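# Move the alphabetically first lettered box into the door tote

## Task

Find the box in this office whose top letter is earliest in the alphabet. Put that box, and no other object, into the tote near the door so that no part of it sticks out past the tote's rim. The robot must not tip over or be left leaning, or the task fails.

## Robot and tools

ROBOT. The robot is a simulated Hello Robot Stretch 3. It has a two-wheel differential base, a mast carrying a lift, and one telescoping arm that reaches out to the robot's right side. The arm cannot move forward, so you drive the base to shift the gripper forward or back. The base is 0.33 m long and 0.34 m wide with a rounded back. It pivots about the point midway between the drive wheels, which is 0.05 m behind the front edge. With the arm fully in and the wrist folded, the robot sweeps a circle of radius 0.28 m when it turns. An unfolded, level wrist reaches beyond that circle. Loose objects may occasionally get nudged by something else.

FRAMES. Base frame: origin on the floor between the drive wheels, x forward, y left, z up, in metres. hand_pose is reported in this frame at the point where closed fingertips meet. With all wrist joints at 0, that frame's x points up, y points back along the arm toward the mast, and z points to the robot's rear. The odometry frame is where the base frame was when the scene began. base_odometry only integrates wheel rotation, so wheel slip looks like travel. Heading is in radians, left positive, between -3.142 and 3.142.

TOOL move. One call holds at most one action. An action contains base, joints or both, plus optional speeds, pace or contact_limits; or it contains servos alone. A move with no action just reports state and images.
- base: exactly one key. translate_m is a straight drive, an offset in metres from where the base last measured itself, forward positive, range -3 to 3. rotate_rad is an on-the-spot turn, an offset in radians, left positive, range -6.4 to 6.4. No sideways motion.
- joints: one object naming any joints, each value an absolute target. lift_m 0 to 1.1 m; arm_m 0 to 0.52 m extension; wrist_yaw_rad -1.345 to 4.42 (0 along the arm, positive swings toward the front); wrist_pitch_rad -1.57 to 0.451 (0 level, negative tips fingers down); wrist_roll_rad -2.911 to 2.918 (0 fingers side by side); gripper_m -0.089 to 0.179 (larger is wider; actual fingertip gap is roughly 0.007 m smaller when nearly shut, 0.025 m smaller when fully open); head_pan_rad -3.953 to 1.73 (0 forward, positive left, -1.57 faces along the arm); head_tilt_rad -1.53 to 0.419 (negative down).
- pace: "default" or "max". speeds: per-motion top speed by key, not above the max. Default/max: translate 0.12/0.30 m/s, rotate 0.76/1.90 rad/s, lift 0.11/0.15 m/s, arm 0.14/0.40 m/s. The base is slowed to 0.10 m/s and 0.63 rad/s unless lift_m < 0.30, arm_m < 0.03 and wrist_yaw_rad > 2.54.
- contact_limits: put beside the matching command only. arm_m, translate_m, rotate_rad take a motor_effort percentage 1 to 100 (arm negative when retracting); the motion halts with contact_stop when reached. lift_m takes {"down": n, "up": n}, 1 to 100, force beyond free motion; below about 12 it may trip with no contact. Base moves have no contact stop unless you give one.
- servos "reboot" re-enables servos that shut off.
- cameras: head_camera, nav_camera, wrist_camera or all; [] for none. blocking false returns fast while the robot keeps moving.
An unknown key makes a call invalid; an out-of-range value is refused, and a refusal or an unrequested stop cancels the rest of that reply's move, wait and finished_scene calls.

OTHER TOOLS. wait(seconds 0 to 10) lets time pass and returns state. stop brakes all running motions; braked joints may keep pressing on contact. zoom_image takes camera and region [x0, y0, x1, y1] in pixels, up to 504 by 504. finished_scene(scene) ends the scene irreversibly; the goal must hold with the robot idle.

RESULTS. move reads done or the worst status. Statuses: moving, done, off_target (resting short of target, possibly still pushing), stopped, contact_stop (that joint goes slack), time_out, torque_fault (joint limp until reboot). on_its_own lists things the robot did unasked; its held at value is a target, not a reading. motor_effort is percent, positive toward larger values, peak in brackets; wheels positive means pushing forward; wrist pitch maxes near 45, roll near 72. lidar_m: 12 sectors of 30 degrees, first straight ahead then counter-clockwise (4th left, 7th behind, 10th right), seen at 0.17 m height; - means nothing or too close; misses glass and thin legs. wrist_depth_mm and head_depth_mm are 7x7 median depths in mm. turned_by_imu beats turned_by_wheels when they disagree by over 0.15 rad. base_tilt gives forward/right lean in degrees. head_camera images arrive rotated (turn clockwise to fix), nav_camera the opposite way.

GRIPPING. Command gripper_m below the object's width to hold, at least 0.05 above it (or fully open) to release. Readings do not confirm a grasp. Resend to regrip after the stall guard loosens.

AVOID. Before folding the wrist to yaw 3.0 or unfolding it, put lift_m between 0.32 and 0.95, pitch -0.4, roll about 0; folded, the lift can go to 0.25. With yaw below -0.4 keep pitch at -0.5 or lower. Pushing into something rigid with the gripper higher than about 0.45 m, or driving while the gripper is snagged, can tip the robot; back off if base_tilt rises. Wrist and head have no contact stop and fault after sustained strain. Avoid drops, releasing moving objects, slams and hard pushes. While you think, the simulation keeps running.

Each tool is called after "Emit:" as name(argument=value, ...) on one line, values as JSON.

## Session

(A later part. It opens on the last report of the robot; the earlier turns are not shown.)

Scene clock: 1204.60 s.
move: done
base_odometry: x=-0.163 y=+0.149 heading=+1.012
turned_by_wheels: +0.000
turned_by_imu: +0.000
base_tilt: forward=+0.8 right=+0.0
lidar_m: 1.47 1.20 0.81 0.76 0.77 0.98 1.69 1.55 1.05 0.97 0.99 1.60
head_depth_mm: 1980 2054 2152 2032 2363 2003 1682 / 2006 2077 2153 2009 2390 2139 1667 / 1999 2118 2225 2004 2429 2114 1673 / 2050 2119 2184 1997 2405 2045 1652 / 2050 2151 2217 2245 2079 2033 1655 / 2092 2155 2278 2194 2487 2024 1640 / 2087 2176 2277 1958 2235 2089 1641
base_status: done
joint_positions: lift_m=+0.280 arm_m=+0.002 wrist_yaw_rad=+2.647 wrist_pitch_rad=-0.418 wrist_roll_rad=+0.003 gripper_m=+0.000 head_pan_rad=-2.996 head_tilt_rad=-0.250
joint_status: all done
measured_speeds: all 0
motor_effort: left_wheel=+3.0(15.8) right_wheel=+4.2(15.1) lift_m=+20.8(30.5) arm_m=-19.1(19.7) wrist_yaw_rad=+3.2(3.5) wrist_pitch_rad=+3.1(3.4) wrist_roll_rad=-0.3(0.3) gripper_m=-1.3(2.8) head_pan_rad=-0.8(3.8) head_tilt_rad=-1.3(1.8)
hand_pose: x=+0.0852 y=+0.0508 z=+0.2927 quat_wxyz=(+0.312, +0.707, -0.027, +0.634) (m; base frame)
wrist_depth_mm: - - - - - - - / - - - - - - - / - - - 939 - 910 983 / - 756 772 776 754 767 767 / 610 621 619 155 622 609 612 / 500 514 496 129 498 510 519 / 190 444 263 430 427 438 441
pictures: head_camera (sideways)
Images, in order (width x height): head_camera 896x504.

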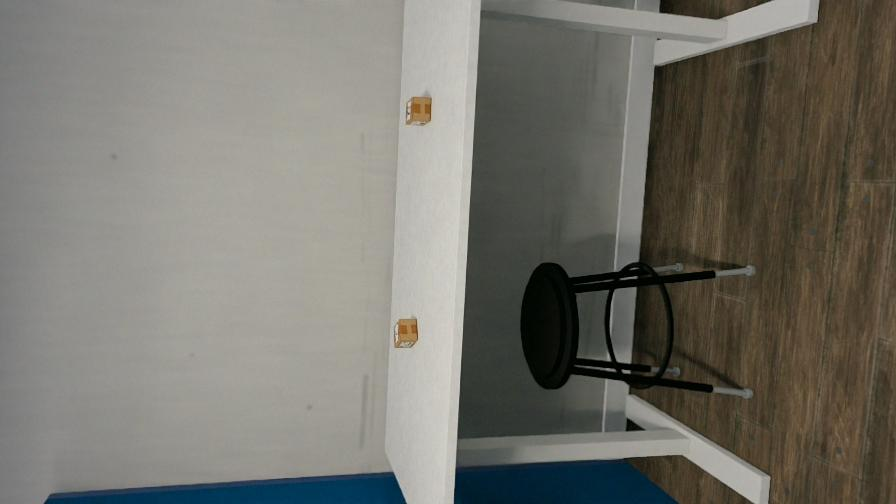

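Emit:
zoom_image(camera="head_camera", region=[395, 85, 445, 135])

Emit:
zoom_image(camera="head_camera", region=[380, 310, 430, 360])

Scaled by 10.080 from the camera's 896x504 image, which has a finer 1280x720 frame.

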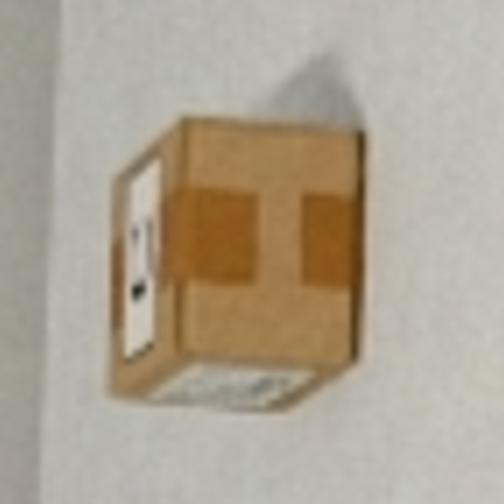

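Scaled by 10.080 from the camera's 896x504 image, which has a finer 1280x720 frame.

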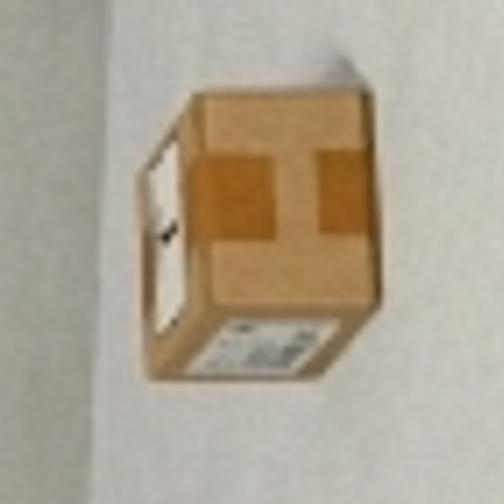

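Emit:
finished_scene(scene=1)

The scene is finished: the task was done.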